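# Pull the upright nail out with the robot arms

## Task

Remove the nail that stands up out of its place. The robot's own body or fingers must not touch the nail, or the task may fail. Do not leave anything in a gripper at the end, since it may drop.

## Robot and tools

Robot: two six-joint arms, left_arm and right_arm, each ending in a two-finger parallel gripper. Cameras: cam_high, cam_low, cam_work, cam_left_wrist, cam_right_wrist, all 672x504.

Frame: every hand position, orientation and velocity is in the scene frame. Its origin sits at table-top height, halfway between the two nominal arm bases; +x points out over the table, +z up, and left_arm is on the +y side (image left/right does not match these names). Real bases are offset from nominal; a BASES line, if present, gives the calibrated spot. Printed hand poses may be off by a few centimetres, more at full reach.

Gripper geometry: fingers point along the gripper's +z and open and close along its y. end_effector_position is the point between the closed pads; fingertips reach about 19 mm past it when closed, 6 mm when fully open. A block juts about 10 cm from the wrist 3 axis toward the gripper's +x.

The row: every commanded row has exactly 18 numbers covering both arms, even if only one moves. First left_arm: 6 joint values, then gripper position, force_limit, speed; then the same 9 for right_arm. Joint values are absolute target angles in radians, listed in this fixed order: wrist 3, wrist 2, elbow, shoulder pan, wrist 1, shoulder lift. Ranges: elbow -3.142 to 3.142, all others -6.283 to 6.283 (real ends may differ by 0.010). A target more than 0.010 rad beyond an end, and farther out than the current angle, is refused; one slightly past the real end is clipped and the result reports "joint sent to its limit". The three gripper numbers are each in [-1, 1]: position +1 is fully open (85 mm), about -0.8 brings the pads together, -1 closes until blocked. force_limit sets motor push (roughly 30 N per pad at -1 to 100 N at +1 after a slow close; fast closes from wider give about 120 to 245 N). speed sets finger rate, about 20 mm/s at -1, 85 at 0, 150 at +1. Both start at +1. To leave a gripper unchanged, repeat its last three numbers; 0 is a real command.

Tools:
- execute_actions(actions, cameras): actions is a list of actions; each action is a list of up to 15 rows, one per 1/30 s step, and a short action repeats its final row to fill 15 steps. An empty list just reports state and images.
- move(target, speed, blend, stop_force, zero, blocking, cameras): target is one 18-number row or a list of up to 15 rows (absolute joint angles plus gripper numbers), all sharing at most 10 s. All joints travel in sync, so hands trace curves and nothing is avoided. speed is the top rate in rad/s of the joint with farthest to go, 0.01 to 3.14, default 0.5; one value or one per target. blend (rad) rounds intermediate corners. stop_force (4 to 120 N, same for both arms) ends an arm's path when its wrist sensor feels that much push opposing its motion relative to its zero (or 120 N in any direction); use a slow speed for this, and omit it when backing away from something the gripper presses. zero (default true) re-zeroes moving arms first. blocking=false returns after about 0.5 s while the move continues; not allowed with stop_force. Keep gripper numbers identical across a list when using stop_force. Result adds a "move:" line: done, off_target, moving, held or fault, plus limits=held if steps were withheld.
- wait(seconds 0 to 10): lets the scene run holding last commands.
- stop(): brakes a running move; fingers keep moving.
- zoom_image(camera, region [x0,y0,x1,y1] pixels, max 504x504): closer view of that camera's latest image.
- zero_wrist_force(arm): subtracts current wrist readings from later ones.
- finished_scene(scene): ends the current scene, given its number; irreversible.

Drive limits: joint targets advance at most 2.09 rad/s (shoulder pan, shoulder lift) or 3.14 rad/s (others), stay within a lead of 0.434 or 0.651 rad of measured angles, and are scaled back if they would put the hand over 150 mm (70 mm in quick-response setups) from where it is. Motion lags commands by roughly 0.09 or 0.17 to 0.21 s; quick setups overshoot. "Joint targets" shows what joints are driven toward; resend it to hold still. A "joint command not followed" line means the clearance check, which keeps arms apart, altered steps.

Result lines: Joint positions, Joint velocities ("within noise" when still), Joint torques (whole drive output, with offsets and noise; positive means toward larger angle), Tool commands, step readings for execute_actions, Wrist force and Wrist torque along the hand's own axes plus a peak line, position_measured in counts (3 open, 78 about 60 mm, 130 about 40 mm, 180 about 20 mm, 230 pads meeting), and object_status: 0 moving, 1 blocked while opening, 2 blocked while closing (a grip), 3 reached target or fully closed. To grip, send -1 and confirm status 2. A new force or speed only applies after a position change of at least 0.01.

Avoid: touching the nail with the robot; arm stops, which come from contact torque at the load limits (shoulder joints 303, elbow 138, wrist 1 34, wrist 2 34.2, wrist 3 37.5 N m) or about 150 N outside force and last 10 s; motor overheating (MOTOR HOT at 70 °C, brakes at 85 °C) from holding loads or straining; collisions or squeezing between the two arms; slams, drops, releasing moving parts, over-gripping something still resting on a support, and anything ending up off the table. Empty both grippers before finishing. Loose objects may get an occasional small shove.

Each tool is called after "Request:" as name([rows], argument=value, ...), one row to a line, values as JSON.

## Session

Request:
execute_actions(actions=[])

Scene clock: 0.00 s.
left_arm: end_effector_position=(+0.6126, +0.7399, +0.1698) position_measured=3 object_status=3 end_effector_quat_wxyz=(-0.097, +0.666, +0.736, +0.070) | right_arm: end_effector_position=(+1.1375, +0.1919, +0.2019) position_measured=3 object_status=3 end_effector_quat_wxyz=(-0.135, +0.738, +0.489, +0.445)
Joint names: [wrist 3, wrist 2, elbow, shoulder pan, wrist 1, shoulder lift]
Joint positions: left_arm=[1.385 -1.342 2.036 -0.06 -2.121 -1.416] | right_arm=[2.765 1.694 -1.115 3.874 -0.113 -2.522]
Joint velocities: within noise
Joint torques (N m): no reading
Motor temperatures (°C): left_arm=[32 33 29 27 36 30] | right_arm=[35 25 29 32 37 30]
Wrist force (N): no reading
Wrist torque (N m): no reading
Wrist force, peak (N): no reading
Joint targets: left_arm=[1.385 -1.342 2.036 -0.060 -2.121 -1.416] | right_arm=[2.765 1.694 -1.115 3.874 -0.113 -2.522]
Tool commands: left_gripper/position=+1.0 left_gripper/force_limit=+1.0 left_gripper/speed=+1.0 right_gripper/position=+1.0 right_gripper/force_limit=+1.0 right_gripper/speed=+1.0

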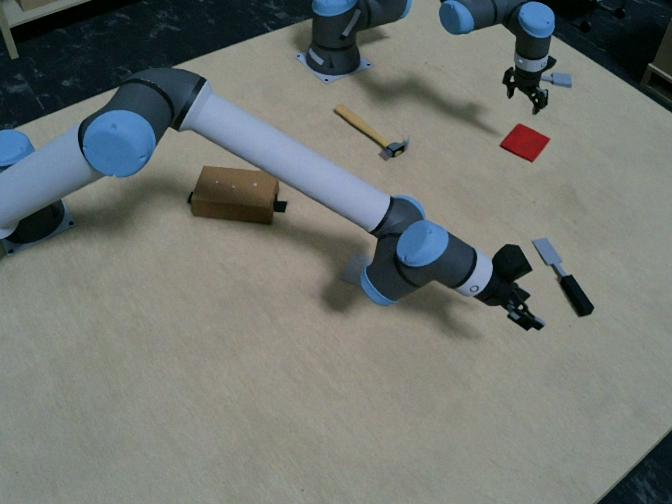

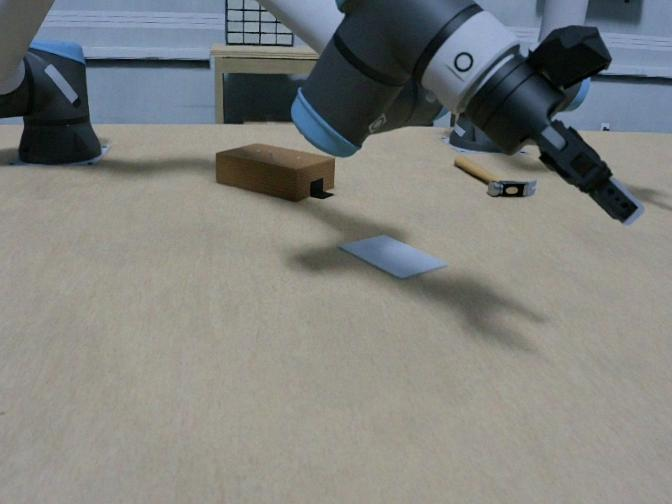

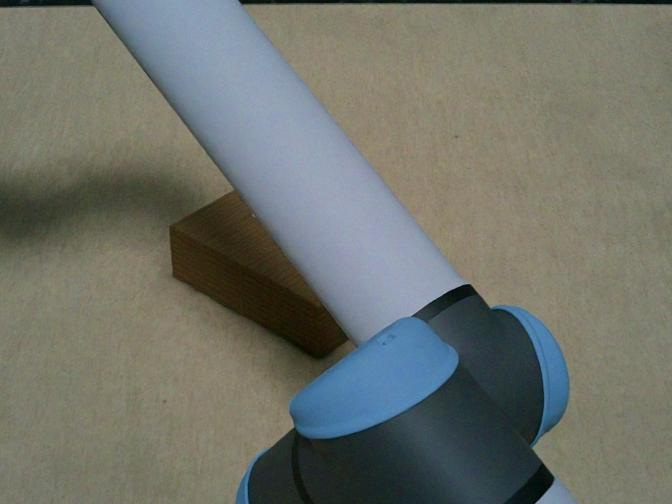

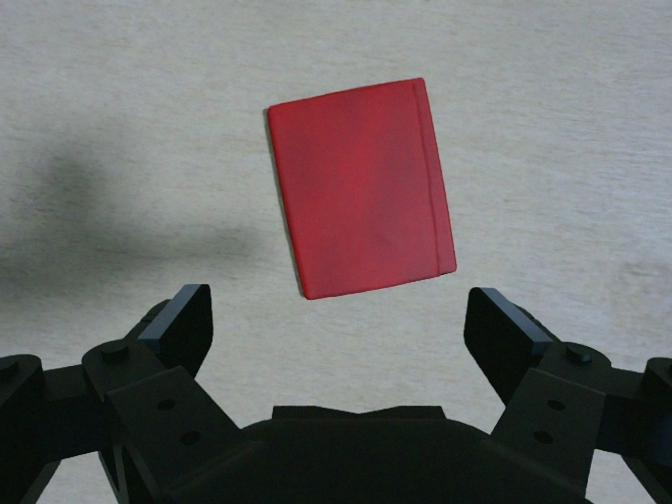

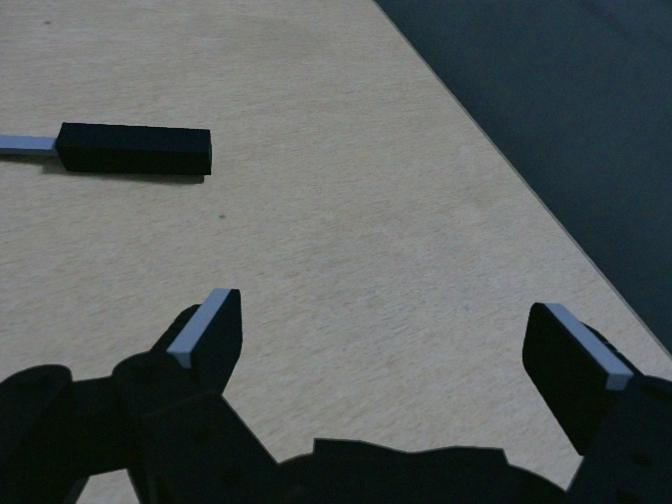

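Request:
zoom_image(camera="cam_high", region=[170, 90, 430, 285])

Request:
zoom_image(camera="cam_low", region=[190, 110, 550, 290])

Request:
zoom_image(camera="cam_high", region=[180, 150, 300, 240])

Request:
zoom_image(camera="cam_high", region=[320, 90, 440, 180])

Scaled by 1.938 from the camera's 672x504 image, which has a finer 960x720 frame.

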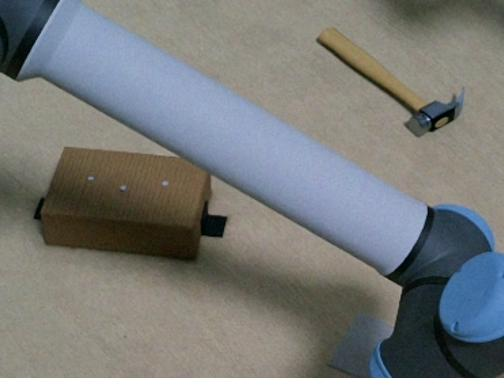

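Scaled by 1.400 from the camera's 672x504 image, which has a finer 960x720 frame.

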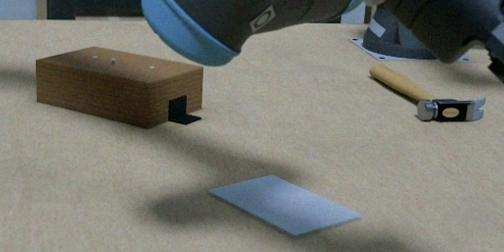

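Scaled by 4.200 from the camera's 672x504 image, which has a finer 960x720 frame.

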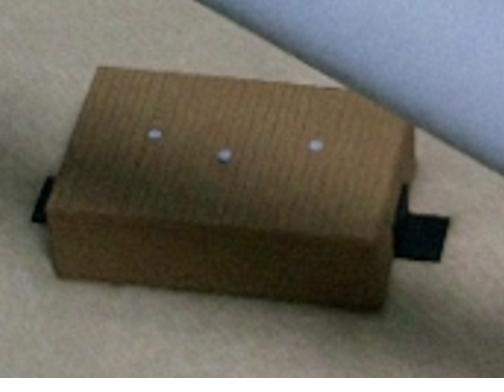

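Scaled by 4.200 from the camera's 672x504 image, which has a finer 960x720 frame.

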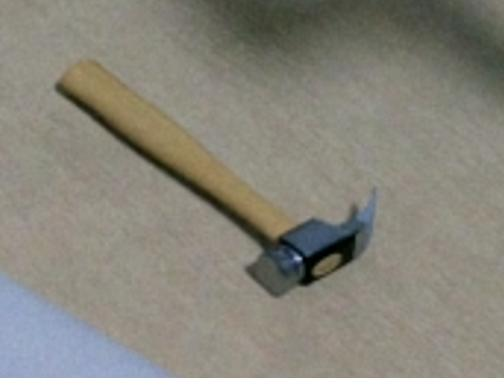

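Request:
move(target=[1.385,-1.342,2.036,-0.06,-2.121,-1.416,1,1,1,2.765,1.694,-1.3,3.0,-0.113,-2.3,1,1,1], speed=0.8)

Request:
zoom_image(camera="cam_work", region=[130, 130, 470, 385])

Scene clock: 5.00 s.
left_arm: end_effector_position=(+0.6128, +0.7399, +0.1698) position_measured=3 object_status=3 end_effector_quat_wxyz=(-0.097, +0.666, +0.736, +0.069) | right_arm: end_effector_position=(+1.2656, -0.8852, +0.3330) position_measured=3 object_status=3 end_effector_quat_wxyz=(+0.071, +0.867, +0.131, +0.476)
Joint names: [wrist 3, wrist 2, elbow, shoulder pan, wrist 1, shoulder lift]
Joint positions: left_arm=[1.385 -1.342 2.036 -0.06 -2.121 -1.416] | right_arm=[2.765 1.694 -1.3 3 -0.113 -2.3]
Joint torques (N m): left_arm=[1.2 -1.17 -47.67 13.99 -8.47 -39.65] | right_arm=[3.18 2.2 37.04 -18.21 0.48 126.77]
Wrist force (N): left_arm=[-0.1 -0.2 0.2] | right_arm=[-0.5 -0.7 -0.1]
Wrist torque (N m): left_arm=[-0.03 0.02 0.00] | right_arm=[-0.18 0.06 -0.06]
Wrist force, peak (N): left_arm=[0.2 -0.5 0.3] | right_arm=[3.6 -9.4 3.0]
Joint targets: left_arm=[1.385 -1.342 2.036 -0.060 -2.121 -1.416] | right_arm=[2.765 1.694 -1.300 3.000 -0.113 -2.300]
move: done

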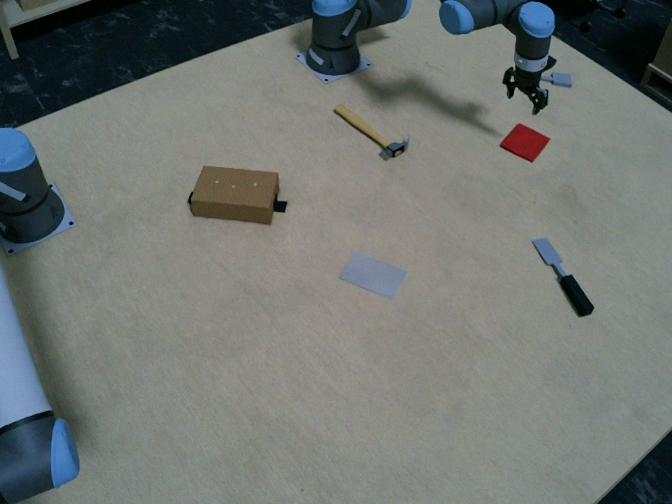

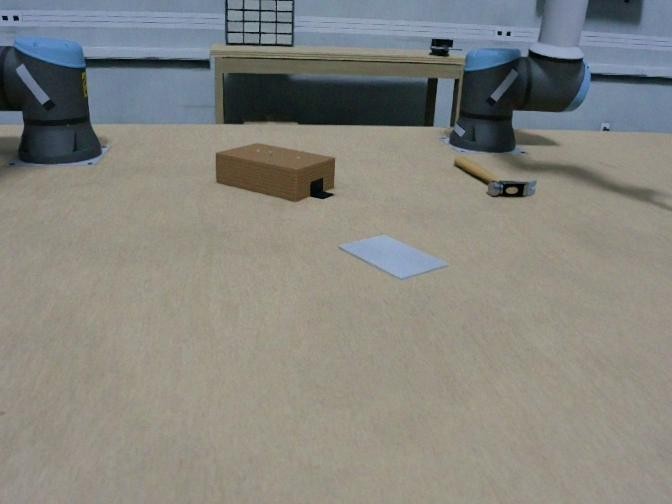

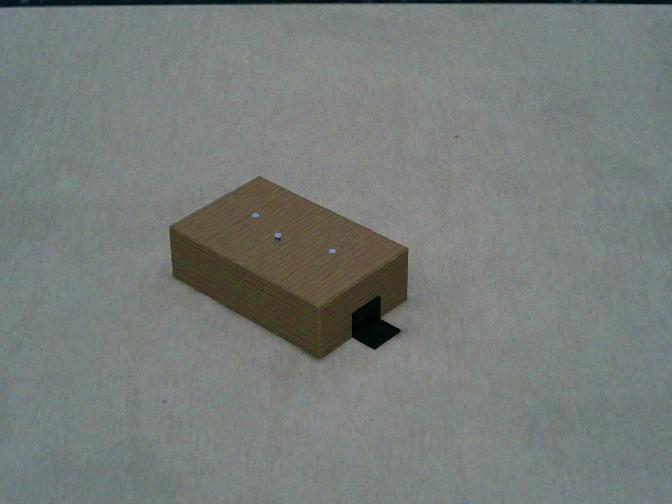

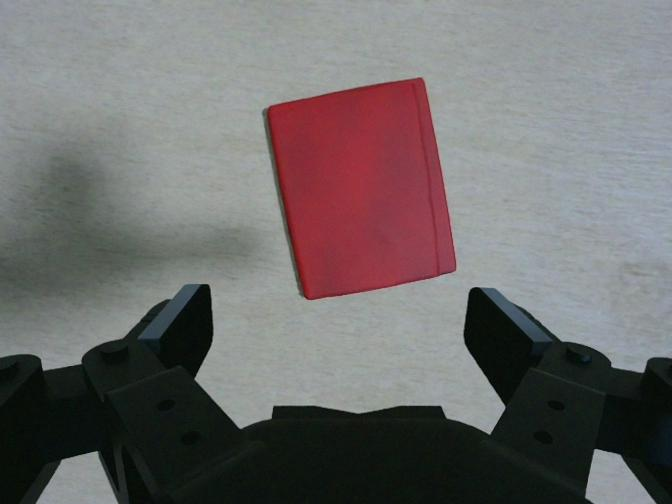

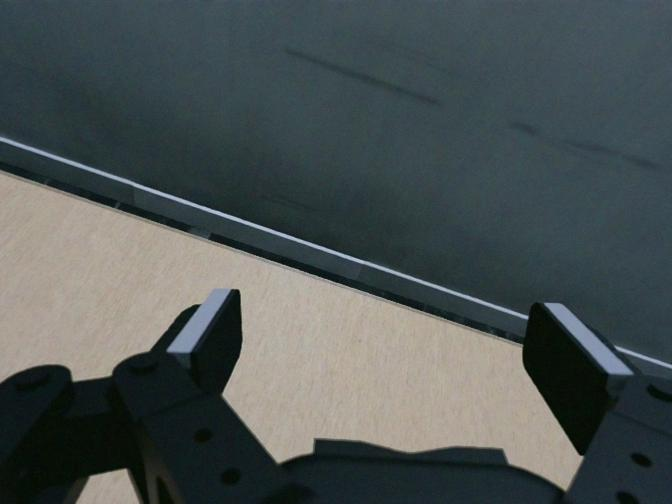

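Scaled by 1.482 from the camera's 672x504 image, which has a finer 960x720 frame.

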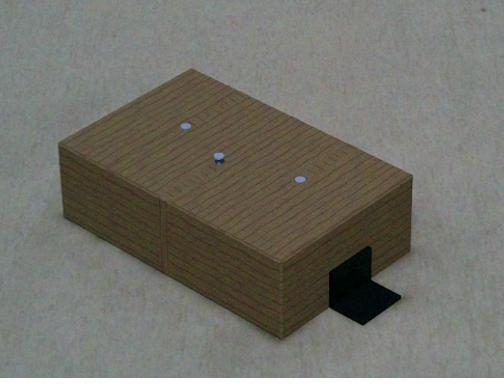

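Request:
zoom_image(camera="cam_work", region=[238, 200, 358, 290])

Request:
zoom_image(camera="cam_low", region=[440, 140, 552, 210])

Request:
zoom_image(camera="cam_low", region=[210, 135, 350, 210])

Request:
zoom_image(camera="cam_high", region=[0, 0, 504, 300])

Scaled by 4.200 from the camera's 672x504 image, which has a finer 960x720 frame.

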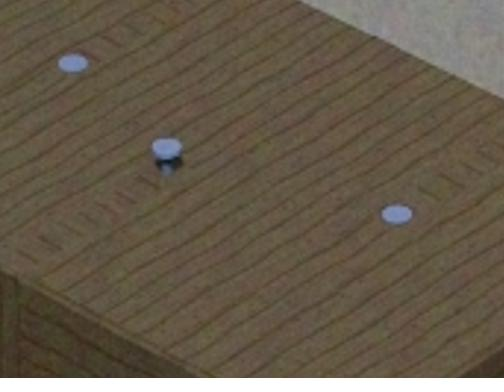

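Scaled by 4.500 from the camera's 672x504 image, which has a finer 960x720 frame.

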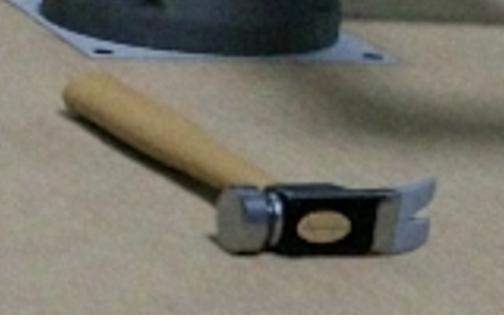

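Scaled by 3.600 from the camera's 672x504 image, which has a finer 960x720 frame.

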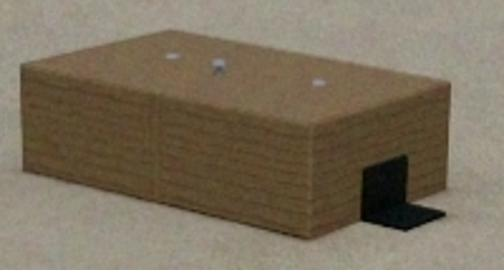

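Scaled by 1.000.

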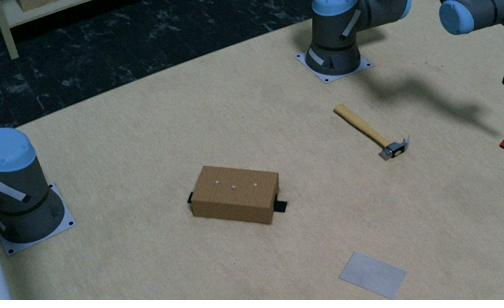

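Request:
move(target=[1.385,-1.342,2.036,-0.06,-2.121,-1.416,1,1,1,4.7436,1.5708,-1.0877,4.7435,-1.5254,-2.0993,1,1,1], speed=0.7)

Scene clock: 13.03 s.
left_arm: end_effector_position=(+0.6128, +0.7399, +0.1698) position_measured=3 object_status=3 end_effector_quat_wxyz=(-0.097, +0.666, +0.736, +0.069) | right_arm: end_effector_position=(+0.2204, +0.4316, +0.3999) position_measured=3 object_status=3 end_effector_quat_wxyz=(+0.000, +1.000, -0.001, +0.000)
Joint names: [wrist 3, wrist 2, elbow, shoulder pan, wrist 1, shoulder lift]
Joint positions: left_arm=[1.385 -1.342 2.036 -0.06 -2.121 -1.416] | right_arm=[4.743 1.571 -1.088 4.743 -1.525 -2.099]
Joint torques (N m): left_arm=[0.78 -0.63 -37.29 9.79 -4 -40.78] | right_arm=[2.62 -3.12 53.95 19.48 -0.22 115.39]
Wrist force (N): left_arm=[0.1 0.2 -0.1] | right_arm=[-2.6 0.4 -2.0]
Wrist torque (N m): left_arm=[0.03 0.00 0.00] | right_arm=[0.01 0.06 0.11]
Wrist force, peak (N): left_arm=[-0.6 0.0 -0.1] | right_arm=[-8.9 -0.6 -2.3]
Joint targets: left_arm=[1.385 -1.342 2.036 -0.060 -2.121 -1.416] | right_arm=[4.744 1.571 -1.088 4.744 -1.525 -2.099]
move: done

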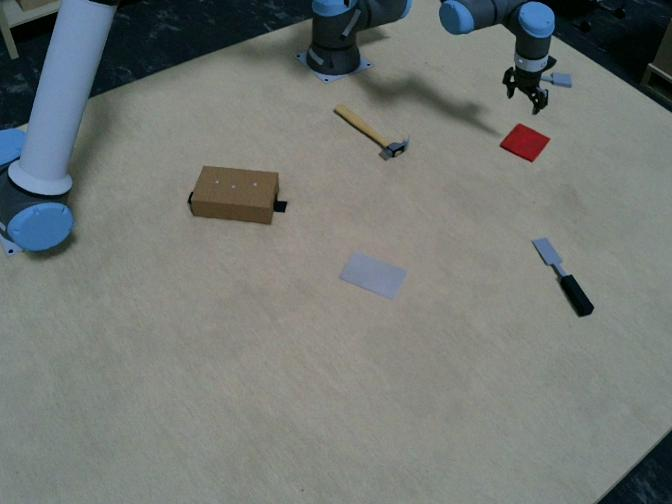

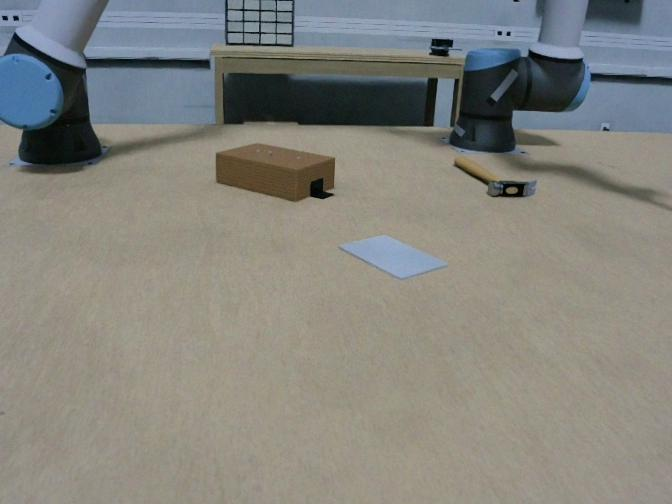

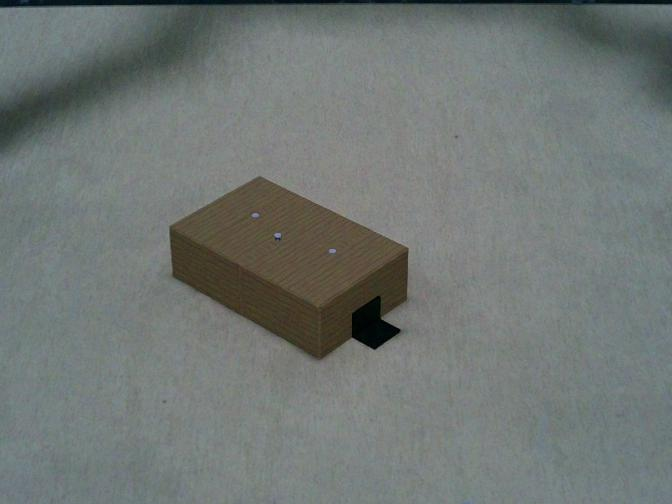

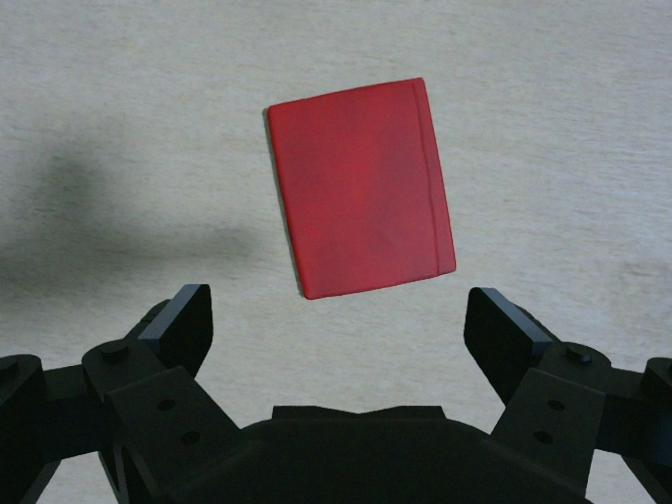

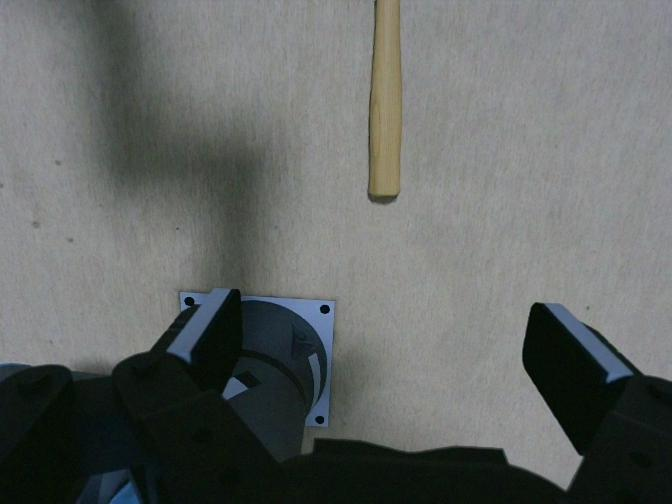

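Request:
move(target=[1.385,-1.342,2.036,-0.06,-2.121,-1.416,1,1,1,4.6249,1.5708,-1.0168,4.6249,-1.5507,-2.1449,1,1,1], speed=0.4, cameras=["cam_right_wrist"])

Request:
zoom_image(camera="cam_right_wrist", region=[300, 50, 480, 260])

Scene clock: 14.60 s.
left_arm: end_effector_position=(+0.6128, +0.7399, +0.1698) position_measured=3 object_status=3 end_effector_quat_wxyz=(-0.097, +0.666, +0.736, +0.069) | right_arm: end_effector_position=(+0.3401, +0.4316, +0.3998) position_measured=3 object_status=3 end_effector_quat_wxyz=(+0.000, +1.000, -0.001, +0.000)
Joint names: [wrist 3, wrist 2, elbow, shoulder pan, wrist 1, shoulder lift]
Joint positions: left_arm=[1.385 -1.342 2.036 -0.06 -2.121 -1.416] | right_arm=[4.625 1.571 -1.017 4.625 -1.551 -2.145]
Joint torques (N m): left_arm=[0.66 -0.12 -35.66 6.48 -2.87 -40.28] | right_arm=[-3.14 -2.18 53.73 -17.43 -0.12 93.04]
Wrist force (N): left_arm=[0.1 -0.1 0.0] | right_arm=[-2.3 0.3 -2.1]
Wrist torque (N m): left_arm=[0.00 -0.01 0.00] | right_arm=[-0.08 0.09 0.04]
Wrist force, peak (N): left_arm=[-0.2 -0.3 -0.3] | right_arm=[-5.9 0.5 -1.7]
Joint targets: left_arm=[1.385 -1.342 2.036 -0.060 -2.121 -1.416] | right_arm=[4.625 1.571 -1.017 4.625 -1.551 -2.145]
move: done
Images, in order (width x height): cam_right_wrist 672x504.

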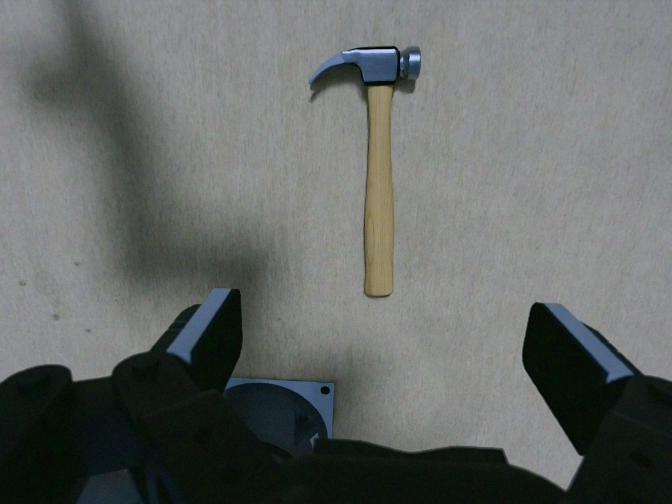

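Scaled by 2.400 from the camera's 672x504 image, which has a finer 960x720 frame.

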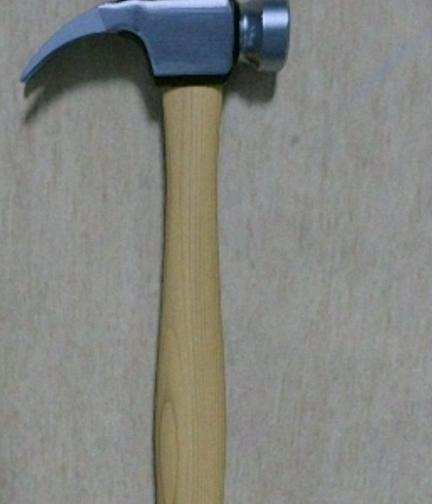

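Request:
move(target=[1.385,-1.342,2.036,-0.06,-2.121,-1.416,1,1,1,4.7139,1.5708,-1.4753,4.7599,-1.0591,-2.1780,1,1,1], speed=0.4, cameras=["cam_right_wrist","cam_high"])

Scene clock: 19.23 s.
left_arm: end_effector_position=(+0.6127, +0.7399, +0.1698) position_measured=3 object_status=3 end_effector_quat_wxyz=(-0.097, +0.666, +0.736, +0.069) | right_arm: end_effector_position=(+0.2052, +0.4020, +0.1202) position_measured=3 object_status=3 end_effector_quat_wxyz=(+0.000, +1.000, +0.022, +0.000)
Joint names: [wrist 3, wrist 2, elbow, shoulder pan, wrist 1, shoulder lift]
Joint positions: left_arm=[1.385 -1.342 2.036 -0.06 -2.121 -1.416] | right_arm=[4.714 1.571 -1.475 4.76 -1.059 -2.178]
Joint torques (N m): left_arm=[0.68 0.19 -34.52 0.62 -1.21 -40.68] | right_arm=[3.19 0.05 34.52 20.48 10.28 88.74]
Wrist force (N): left_arm=[-0.1 0.0 0.0] | right_arm=[-1.9 -0.3 -1.7]
Wrist torque (N m): left_arm=[-0.01 0.02 0.00] | right_arm=[-0.12 0.02 0.07]
Wrist force, peak (N): left_arm=[-0.4 -0.5 0.1] | right_arm=[-1.1 0.7 -5.0]
Joint targets: left_arm=[1.385 -1.342 2.036 -0.060 -2.121 -1.416] | right_arm=[4.714 1.571 -1.475 4.760 -1.059 -2.178]
move: done
Images, in order (width x height): cam_high 672x504, cam_right_wrist 672x504.

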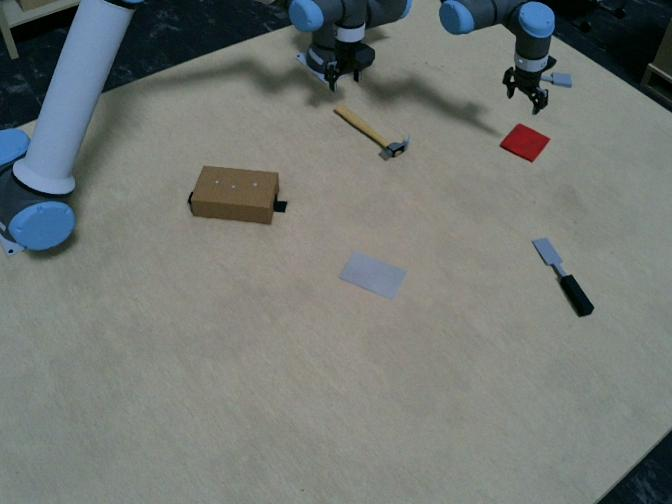

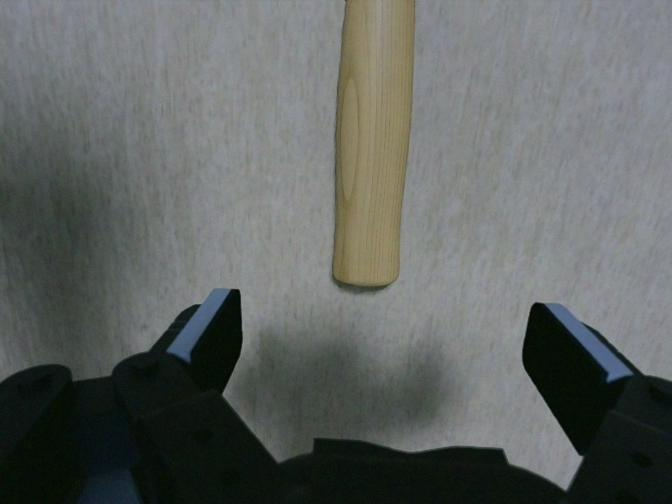

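Request:
move(target=[1.385,-1.342,2.036,-0.06,-2.121,-1.416,1,1,1,4.7139,1.5708,-1.5235,4.7599,-0.9248,-2.2641,1,1,1], speed=0.12, stop_force=15, cameras=["cam_right_wrist","cam_high"])

Scene clock: 22.37 s.
left_arm: end_effector_position=(+0.6127, +0.7399, +0.1698) position_measured=3 object_status=3 end_effector_quat_wxyz=(-0.097, +0.666, +0.736, +0.069) | right_arm: end_effector_position=(+0.2052, +0.4019, +0.0239) position_measured=3 object_status=3 end_effector_quat_wxyz=(+0.000, +1.000, +0.022, +0.000)
Joint names: [wrist 3, wrist 2, elbow, shoulder pan, wrist 1, shoulder lift]
Joint positions: left_arm=[1.385 -1.342 2.036 -0.06 -2.121 -1.416] | right_arm=[4.714 1.571 -1.524 4.76 -0.925 -2.264]
Joint torques (N m): left_arm=[0.93 0.81 -35.48 1.75 -1.08 -43.38] | right_arm=[2.92 1.75 33.16 19.33 9.4 91.04]
Wrist force (N): left_arm=[-0.1 -0.3 0.1] | right_arm=[-2.3 -0.8 -1.8]
Wrist torque (N m): left_arm=[-0.04 0.01 0.00] | right_arm=[-0.16 0.10 0.06]
Wrist force, peak (N): left_arm=[-0.3 -0.4 -0.1] | right_arm=[-1.9 -0.5 -3.2]
Joint targets: left_arm=[1.385 -1.342 2.036 -0.060 -2.121 -1.416] | right_arm=[4.714 1.571 -1.523 4.760 -0.925 -2.264]
move: done
Images, in order (width x height): cam_high 672x504, cam_right_wrist 672x504.

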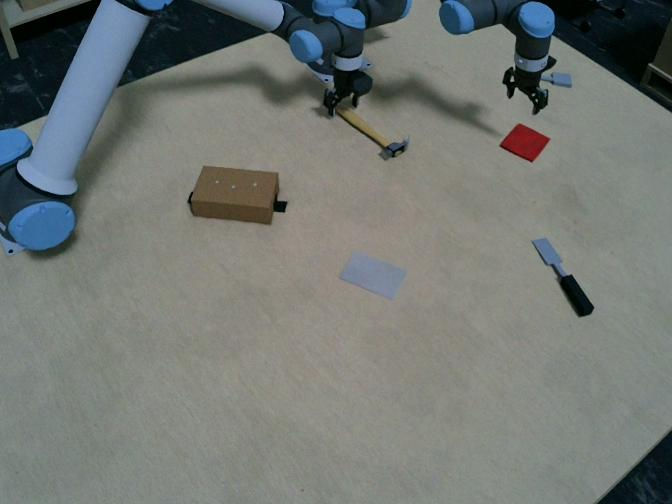

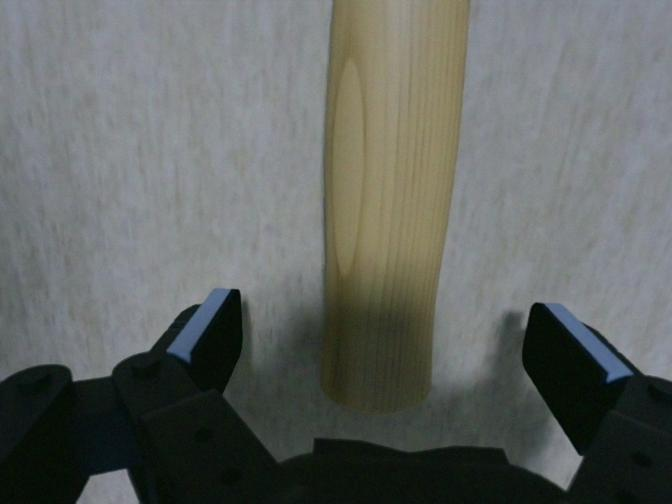

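Request:
move(target=[1.385,-1.342,2.036,-0.06,-2.121,-1.416,1,1,1,4.7139,1.5708,-1.5235,4.7599,-0.9248,-2.2641,-1,-0.6,-1], cameras=["cam_right_wrist"])

Scene clock: 25.70 s.
left_arm: end_effector_position=(+0.6127, +0.7399, +0.1698) position_measured=3 object_status=3 end_effector_quat_wxyz=(-0.097, +0.666, +0.736, +0.069) | right_arm: end_effector_position=(+0.2052, +0.4019, +0.0239) position_measured=148 object_status=0 end_effector_quat_wxyz=(+0.000, +1.000, +0.022, +0.000)
Joint names: [wrist 3, wrist 2, elbow, shoulder pan, wrist 1, shoulder lift]
Joint positions: left_arm=[1.385 -1.342 2.036 -0.06 -2.121 -1.416] | right_arm=[4.714 1.571 -1.524 4.76 -0.925 -2.264]
Joint torques (N m): left_arm=[0.57 1.41 -35.58 -4.46 -1.5 -42.38] | right_arm=[2.8 3.47 39.49 16.97 6.22 92.69]
Wrist force (N): left_arm=[0.0 -0.2 -0.1] | right_arm=[-3.1 1.7 -8.7]
Wrist torque (N m): left_arm=[-0.03 0.01 0.00] | right_arm=[-0.13 0.08 0.03]
Wrist force, peak (N): left_arm=[-0.4 0.1 -0.3] | right_arm=[-3.0 1.6 -9.6]
Joint targets: left_arm=[1.385 -1.342 2.036 -0.060 -2.121 -1.416] | right_arm=[4.714 1.571 -1.523 4.760 -0.925 -2.264]
move: done
Images, in order (width x height): cam_right_wrist 672x504.

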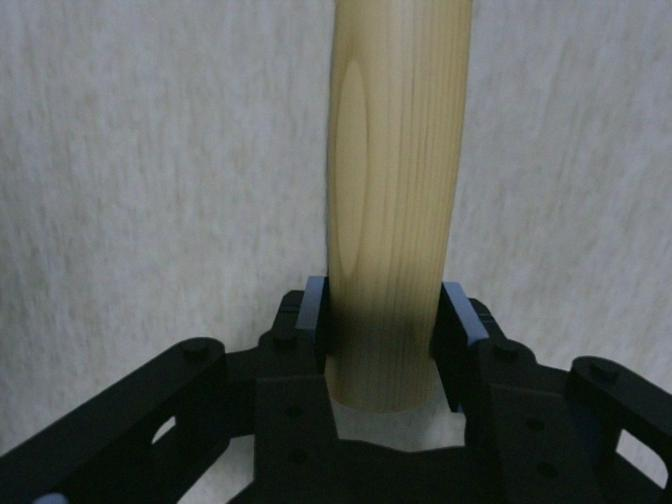

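Request:
move([
  [1.385,-1.342,2.036,-0.06,-2.121,-1.416,1,1,1,4.7139,1.5708,-1.5235,4.7599,-0.9248,-2.2641,-0.95,0.4,-1],
  [1.385,-1.342,2.036,-0.06,-2.121,-1.416,1,1,1,4.7139,1.5708,-1.4753,4.7599,-1.0591,-2.1780,-0.95,0.4,-1],
], speed=0.15, cameras=["cam_right_wrist","cam_high"])

Scene clock: 28.20 s.
left_arm: end_effector_position=(+0.6127, +0.7399, +0.1698) position_measured=3 object_status=3 end_effector_quat_wxyz=(-0.097, +0.666, +0.736, +0.069) | right_arm: end_effector_position=(+0.2052, +0.4019, +0.1200) position_measured=150 object_status=2 end_effector_quat_wxyz=(+0.000, +1.000, +0.022, +0.000)
Joint names: [wrist 3, wrist 2, elbow, shoulder pan, wrist 1, shoulder lift]
Joint positions: left_arm=[1.385 -1.342 2.036 -0.06 -2.121 -1.416] | right_arm=[4.714 1.571 -1.475 4.76 -1.059 -2.178]
Joint torques (N m): left_arm=[0.59 1.1 -36.76 -6.75 -0.98 -44.59] | right_arm=[2.54 3.84 49.22 14.56 0.32 116.87]
Wrist force (N): left_arm=[-0.2 0.0 -0.2] | right_arm=[-1.0 -0.8 0.4]
Wrist torque (N m): left_arm=[0.00 0.03 0.00] | right_arm=[-0.14 -0.12 0.02]
Wrist force, peak (N): left_arm=[-0.4 -0.4 0.0] | right_arm=[-3.0 6.0 -18.9]
Joint targets: left_arm=[1.385 -1.342 2.036 -0.060 -2.121 -1.416] | right_arm=[4.714 1.571 -1.475 4.760 -1.059 -2.178]
move: done
Images, in order (width x height): cam_high 672x504, cam_right_wrist 672x504.

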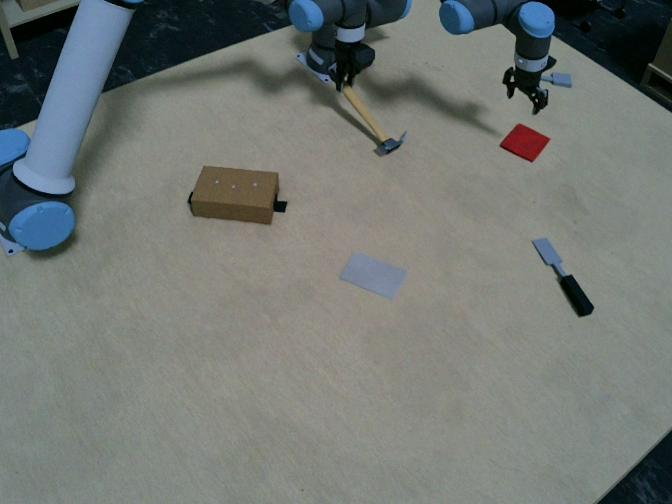

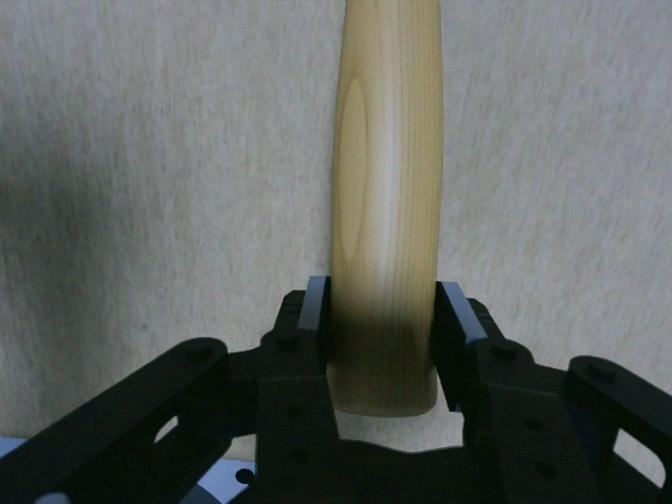

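Request:
move(target=[1.385,-1.342,2.036,-0.06,-2.121,-1.416,1,1,1,4.7139,1.5708,-1.3115,4.7599,-1.3322,-2.0687,-0.95,0.4,-1], speed=0.15, cameras=["cam_right_wrist","cam_high","cam_low"])

Request:
zoom_image(camera="cam_high", region=[280, 0, 480, 180])

Scene clock: 33.70 s.
left_arm: end_effector_position=(+0.6127, +0.7399, +0.1698) position_measured=3 object_status=3 end_effector_quat_wxyz=(-0.097, +0.666, +0.736, +0.069) | right_arm: end_effector_position=(+0.2052, +0.4020, +0.3000) position_measured=231 object_status=0 end_effector_quat_wxyz=(+0.000, +1.000, +0.022, +0.000)
Joint names: [wrist 3, wrist 2, elbow, shoulder pan, wrist 1, shoulder lift]
Joint positions: left_arm=[1.385 -1.342 2.036 -0.06 -2.121 -1.416] | right_arm=[4.714 1.571 -1.311 4.76 -1.332 -2.069]
Joint torques (N m): left_arm=[0.55 0.96 -38.09 -4.14 -0.86 -44.88] | right_arm=[2.23 3.73 49.46 12.09 0.79 111.73]
Wrist force (N): left_arm=[-0.2 -0.1 0.1] | right_arm=[-2.5 -0.1 -1.7]
Wrist torque (N m): left_arm=[0.00 0.05 0.00] | right_arm=[-0.11 0.03 0.10]
Wrist force, peak (N): left_arm=[-0.5 -0.2 -0.3] | right_arm=[-2.8 0.4 3.9]
Joint targets: left_arm=[1.385 -1.342 2.036 -0.060 -2.121 -1.416] | right_arm=[4.714 1.571 -1.312 4.760 -1.332 -2.069]
move: done
Images, in order (width x height): cam_high 672x504, cam_low 672x504, cam_right_wrist 672x504.

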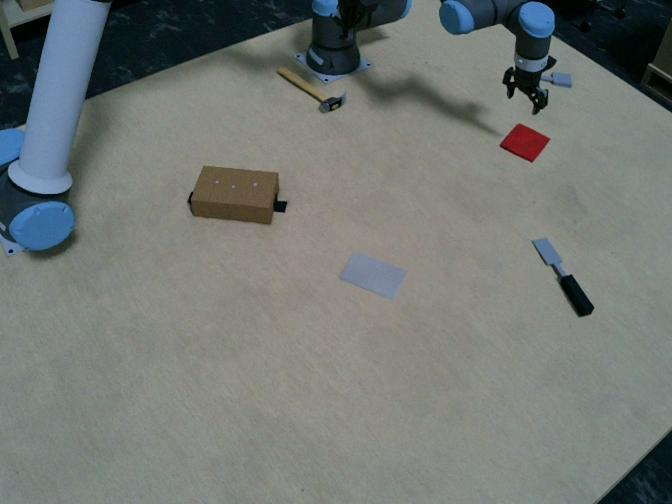

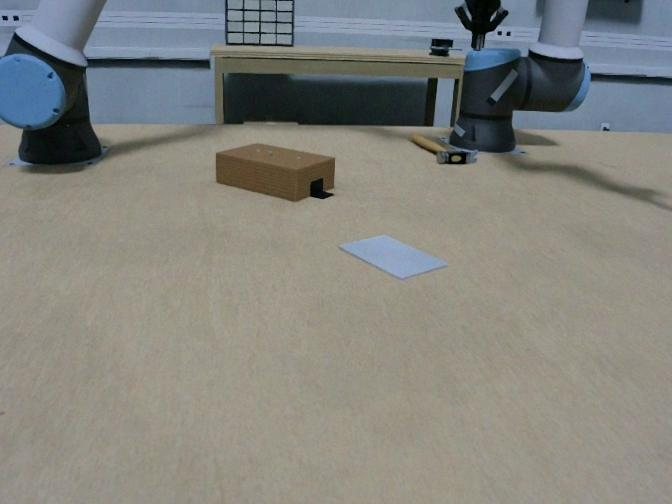

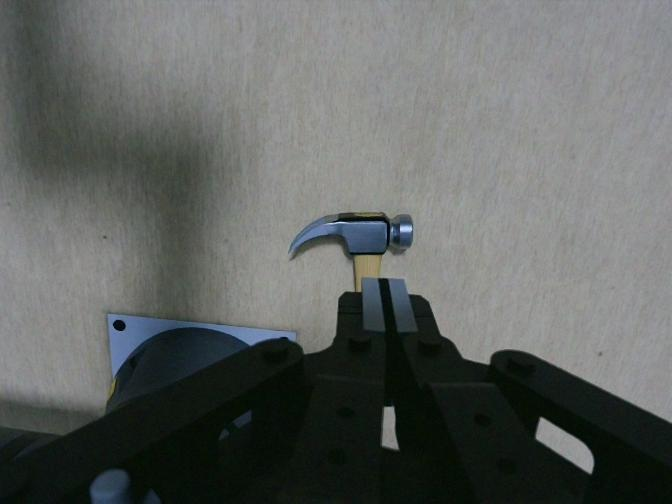

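Scaled by 2.520 from the camera's 672x504 image, which has a finer 960x720 frame.

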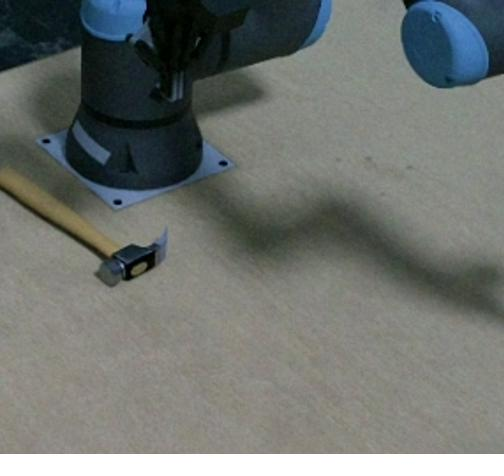

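Request:
move(target=[1.385,-1.342,2.036,-0.06,-2.121,-1.416,1,1,1,4.8024,1.5708,-1.2074,4.8484,-1.4853,-2.0197,0.6,0.4,1], speed=0.25, cameras=["cam_right_wrist","cam_high"])

Scene clock: 36.63 s.
left_arm: end_effector_position=(+0.6127, +0.7399, +0.1698) position_measured=3 object_status=3 end_effector_quat_wxyz=(-0.097, +0.666, +0.736, +0.069) | right_arm: end_effector_position=(+0.1203, +0.3971, +0.3998) position_measured=53 object_status=3 end_effector_quat_wxyz=(+0.000, +1.000, +0.022, +0.000)
Joint names: [wrist 3, wrist 2, elbow, shoulder pan, wrist 1, shoulder lift]
Joint positions: left_arm=[1.385 -1.342 2.036 -0.06 -2.121 -1.416] | right_arm=[4.802 1.571 -1.208 4.848 -1.485 -2.02]
Joint torques (N m): left_arm=[0.43 0.74 -38.22 -5.78 -1.08 -44.69] | right_arm=[2.95 3.5 53.14 20.64 -0.41 108.84]
Wrist force (N): left_arm=[0.0 -0.3 -0.3] | right_arm=[-2.4 -0.2 -1.3]
Wrist torque (N m): left_arm=[-0.04 0.00 0.00] | right_arm=[-0.12 0.04 0.06]
Wrist force, peak (N): left_arm=[-0.2 -0.4 -0.2] | right_arm=[-4.2 -0.1 -3.6]
Joint targets: left_arm=[1.385 -1.342 2.036 -0.060 -2.121 -1.416] | right_arm=[4.802 1.571 -1.207 4.848 -1.485 -2.020]
move: done
Images, in order (width x height): cam_high 672x504, cam_right_wrist 672x504.

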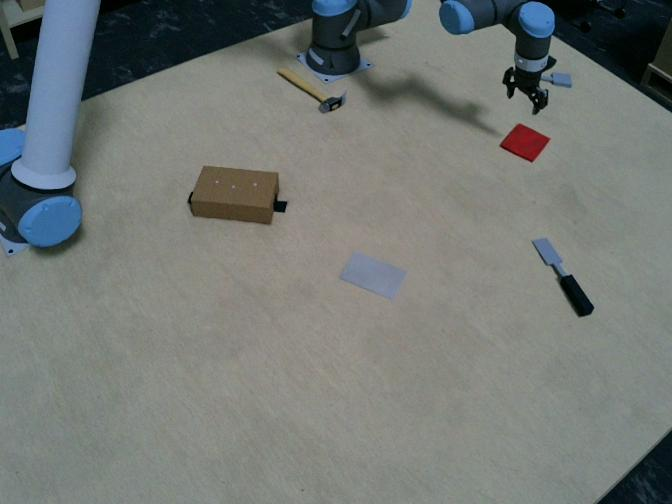

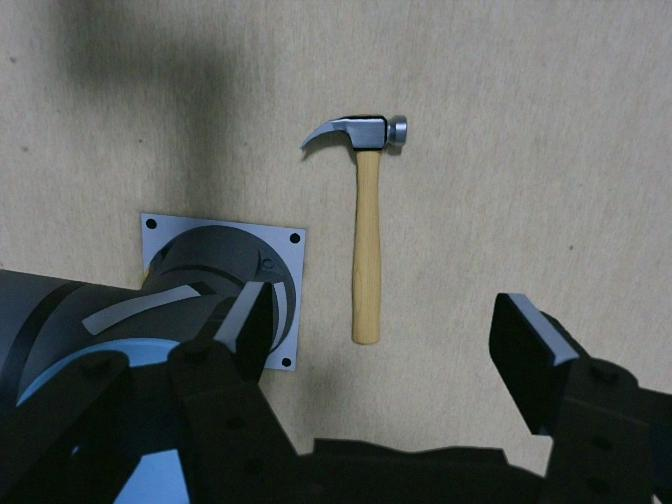

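Request:
move(target=[1.385,-1.342,2.036,-0.06,-2.121,-1.416,1,1,1,4.8023,1.5708,-1.5464,4.9023,-1.0300,-2.1360,0.3,0.8,1], speed=0.25, cameras=["cam_right_wrist","cam_high"])

Scene clock: 39.93 s.
left_arm: end_effector_position=(+0.6127, +0.7399, +0.1698) position_measured=3 object_status=3 end_effector_quat_wxyz=(-0.097, +0.666, +0.736, +0.069) | right_arm: end_effector_position=(+0.0711, +0.3812, +0.1200) position_measured=91 object_status=3 end_effector_quat_wxyz=(+0.000, +0.999, +0.049, +0.000)
Joint names: [wrist 3, wrist 2, elbow, shoulder pan, wrist 1, shoulder lift]
Joint positions: left_arm=[1.385 -1.342 2.036 -0.06 -2.121 -1.416] | right_arm=[4.802 1.571 -1.546 4.902 -1.03 -2.136]
Joint torques (N m): left_arm=[0.17 1.06 -37.31 -5.45 -0.89 -46.62] | right_arm=[-2.26 3.42 34.89 19.78 10.12 85.09]
Wrist force (N): left_arm=[-0.1 0.1 -0.1] | right_arm=[-1.9 -0.3 -1.9]
Wrist torque (N m): left_arm=[0.02 0.03 -0.01] | right_arm=[-0.06 -0.02 0.05]
Wrist force, peak (N): left_arm=[-0.4 0.0 -0.4] | right_arm=[-1.7 0.0 -3.8]
Joint targets: left_arm=[1.385 -1.342 2.036 -0.060 -2.121 -1.416] | right_arm=[4.802 1.571 -1.546 4.902 -1.030 -2.136]
move: done
Images, in order (width x height): cam_high 672x504, cam_right_wrist 672x504.

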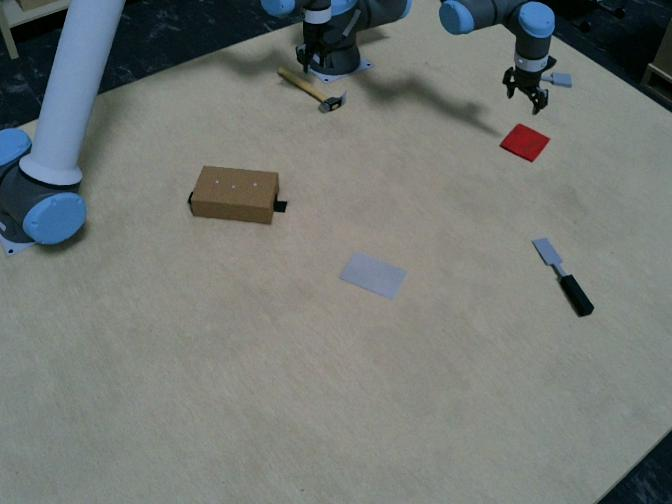

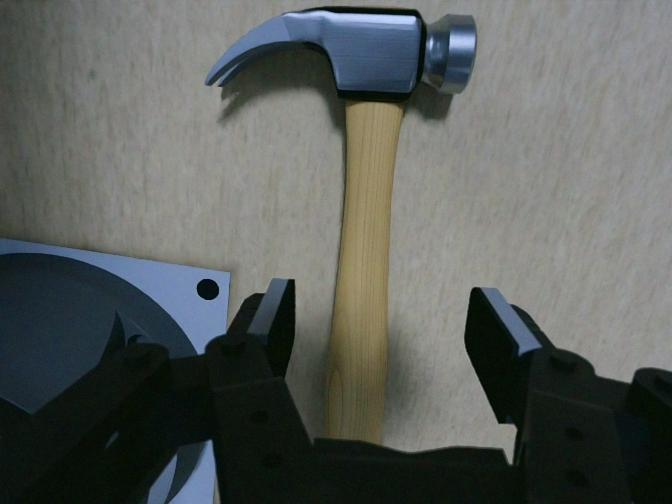

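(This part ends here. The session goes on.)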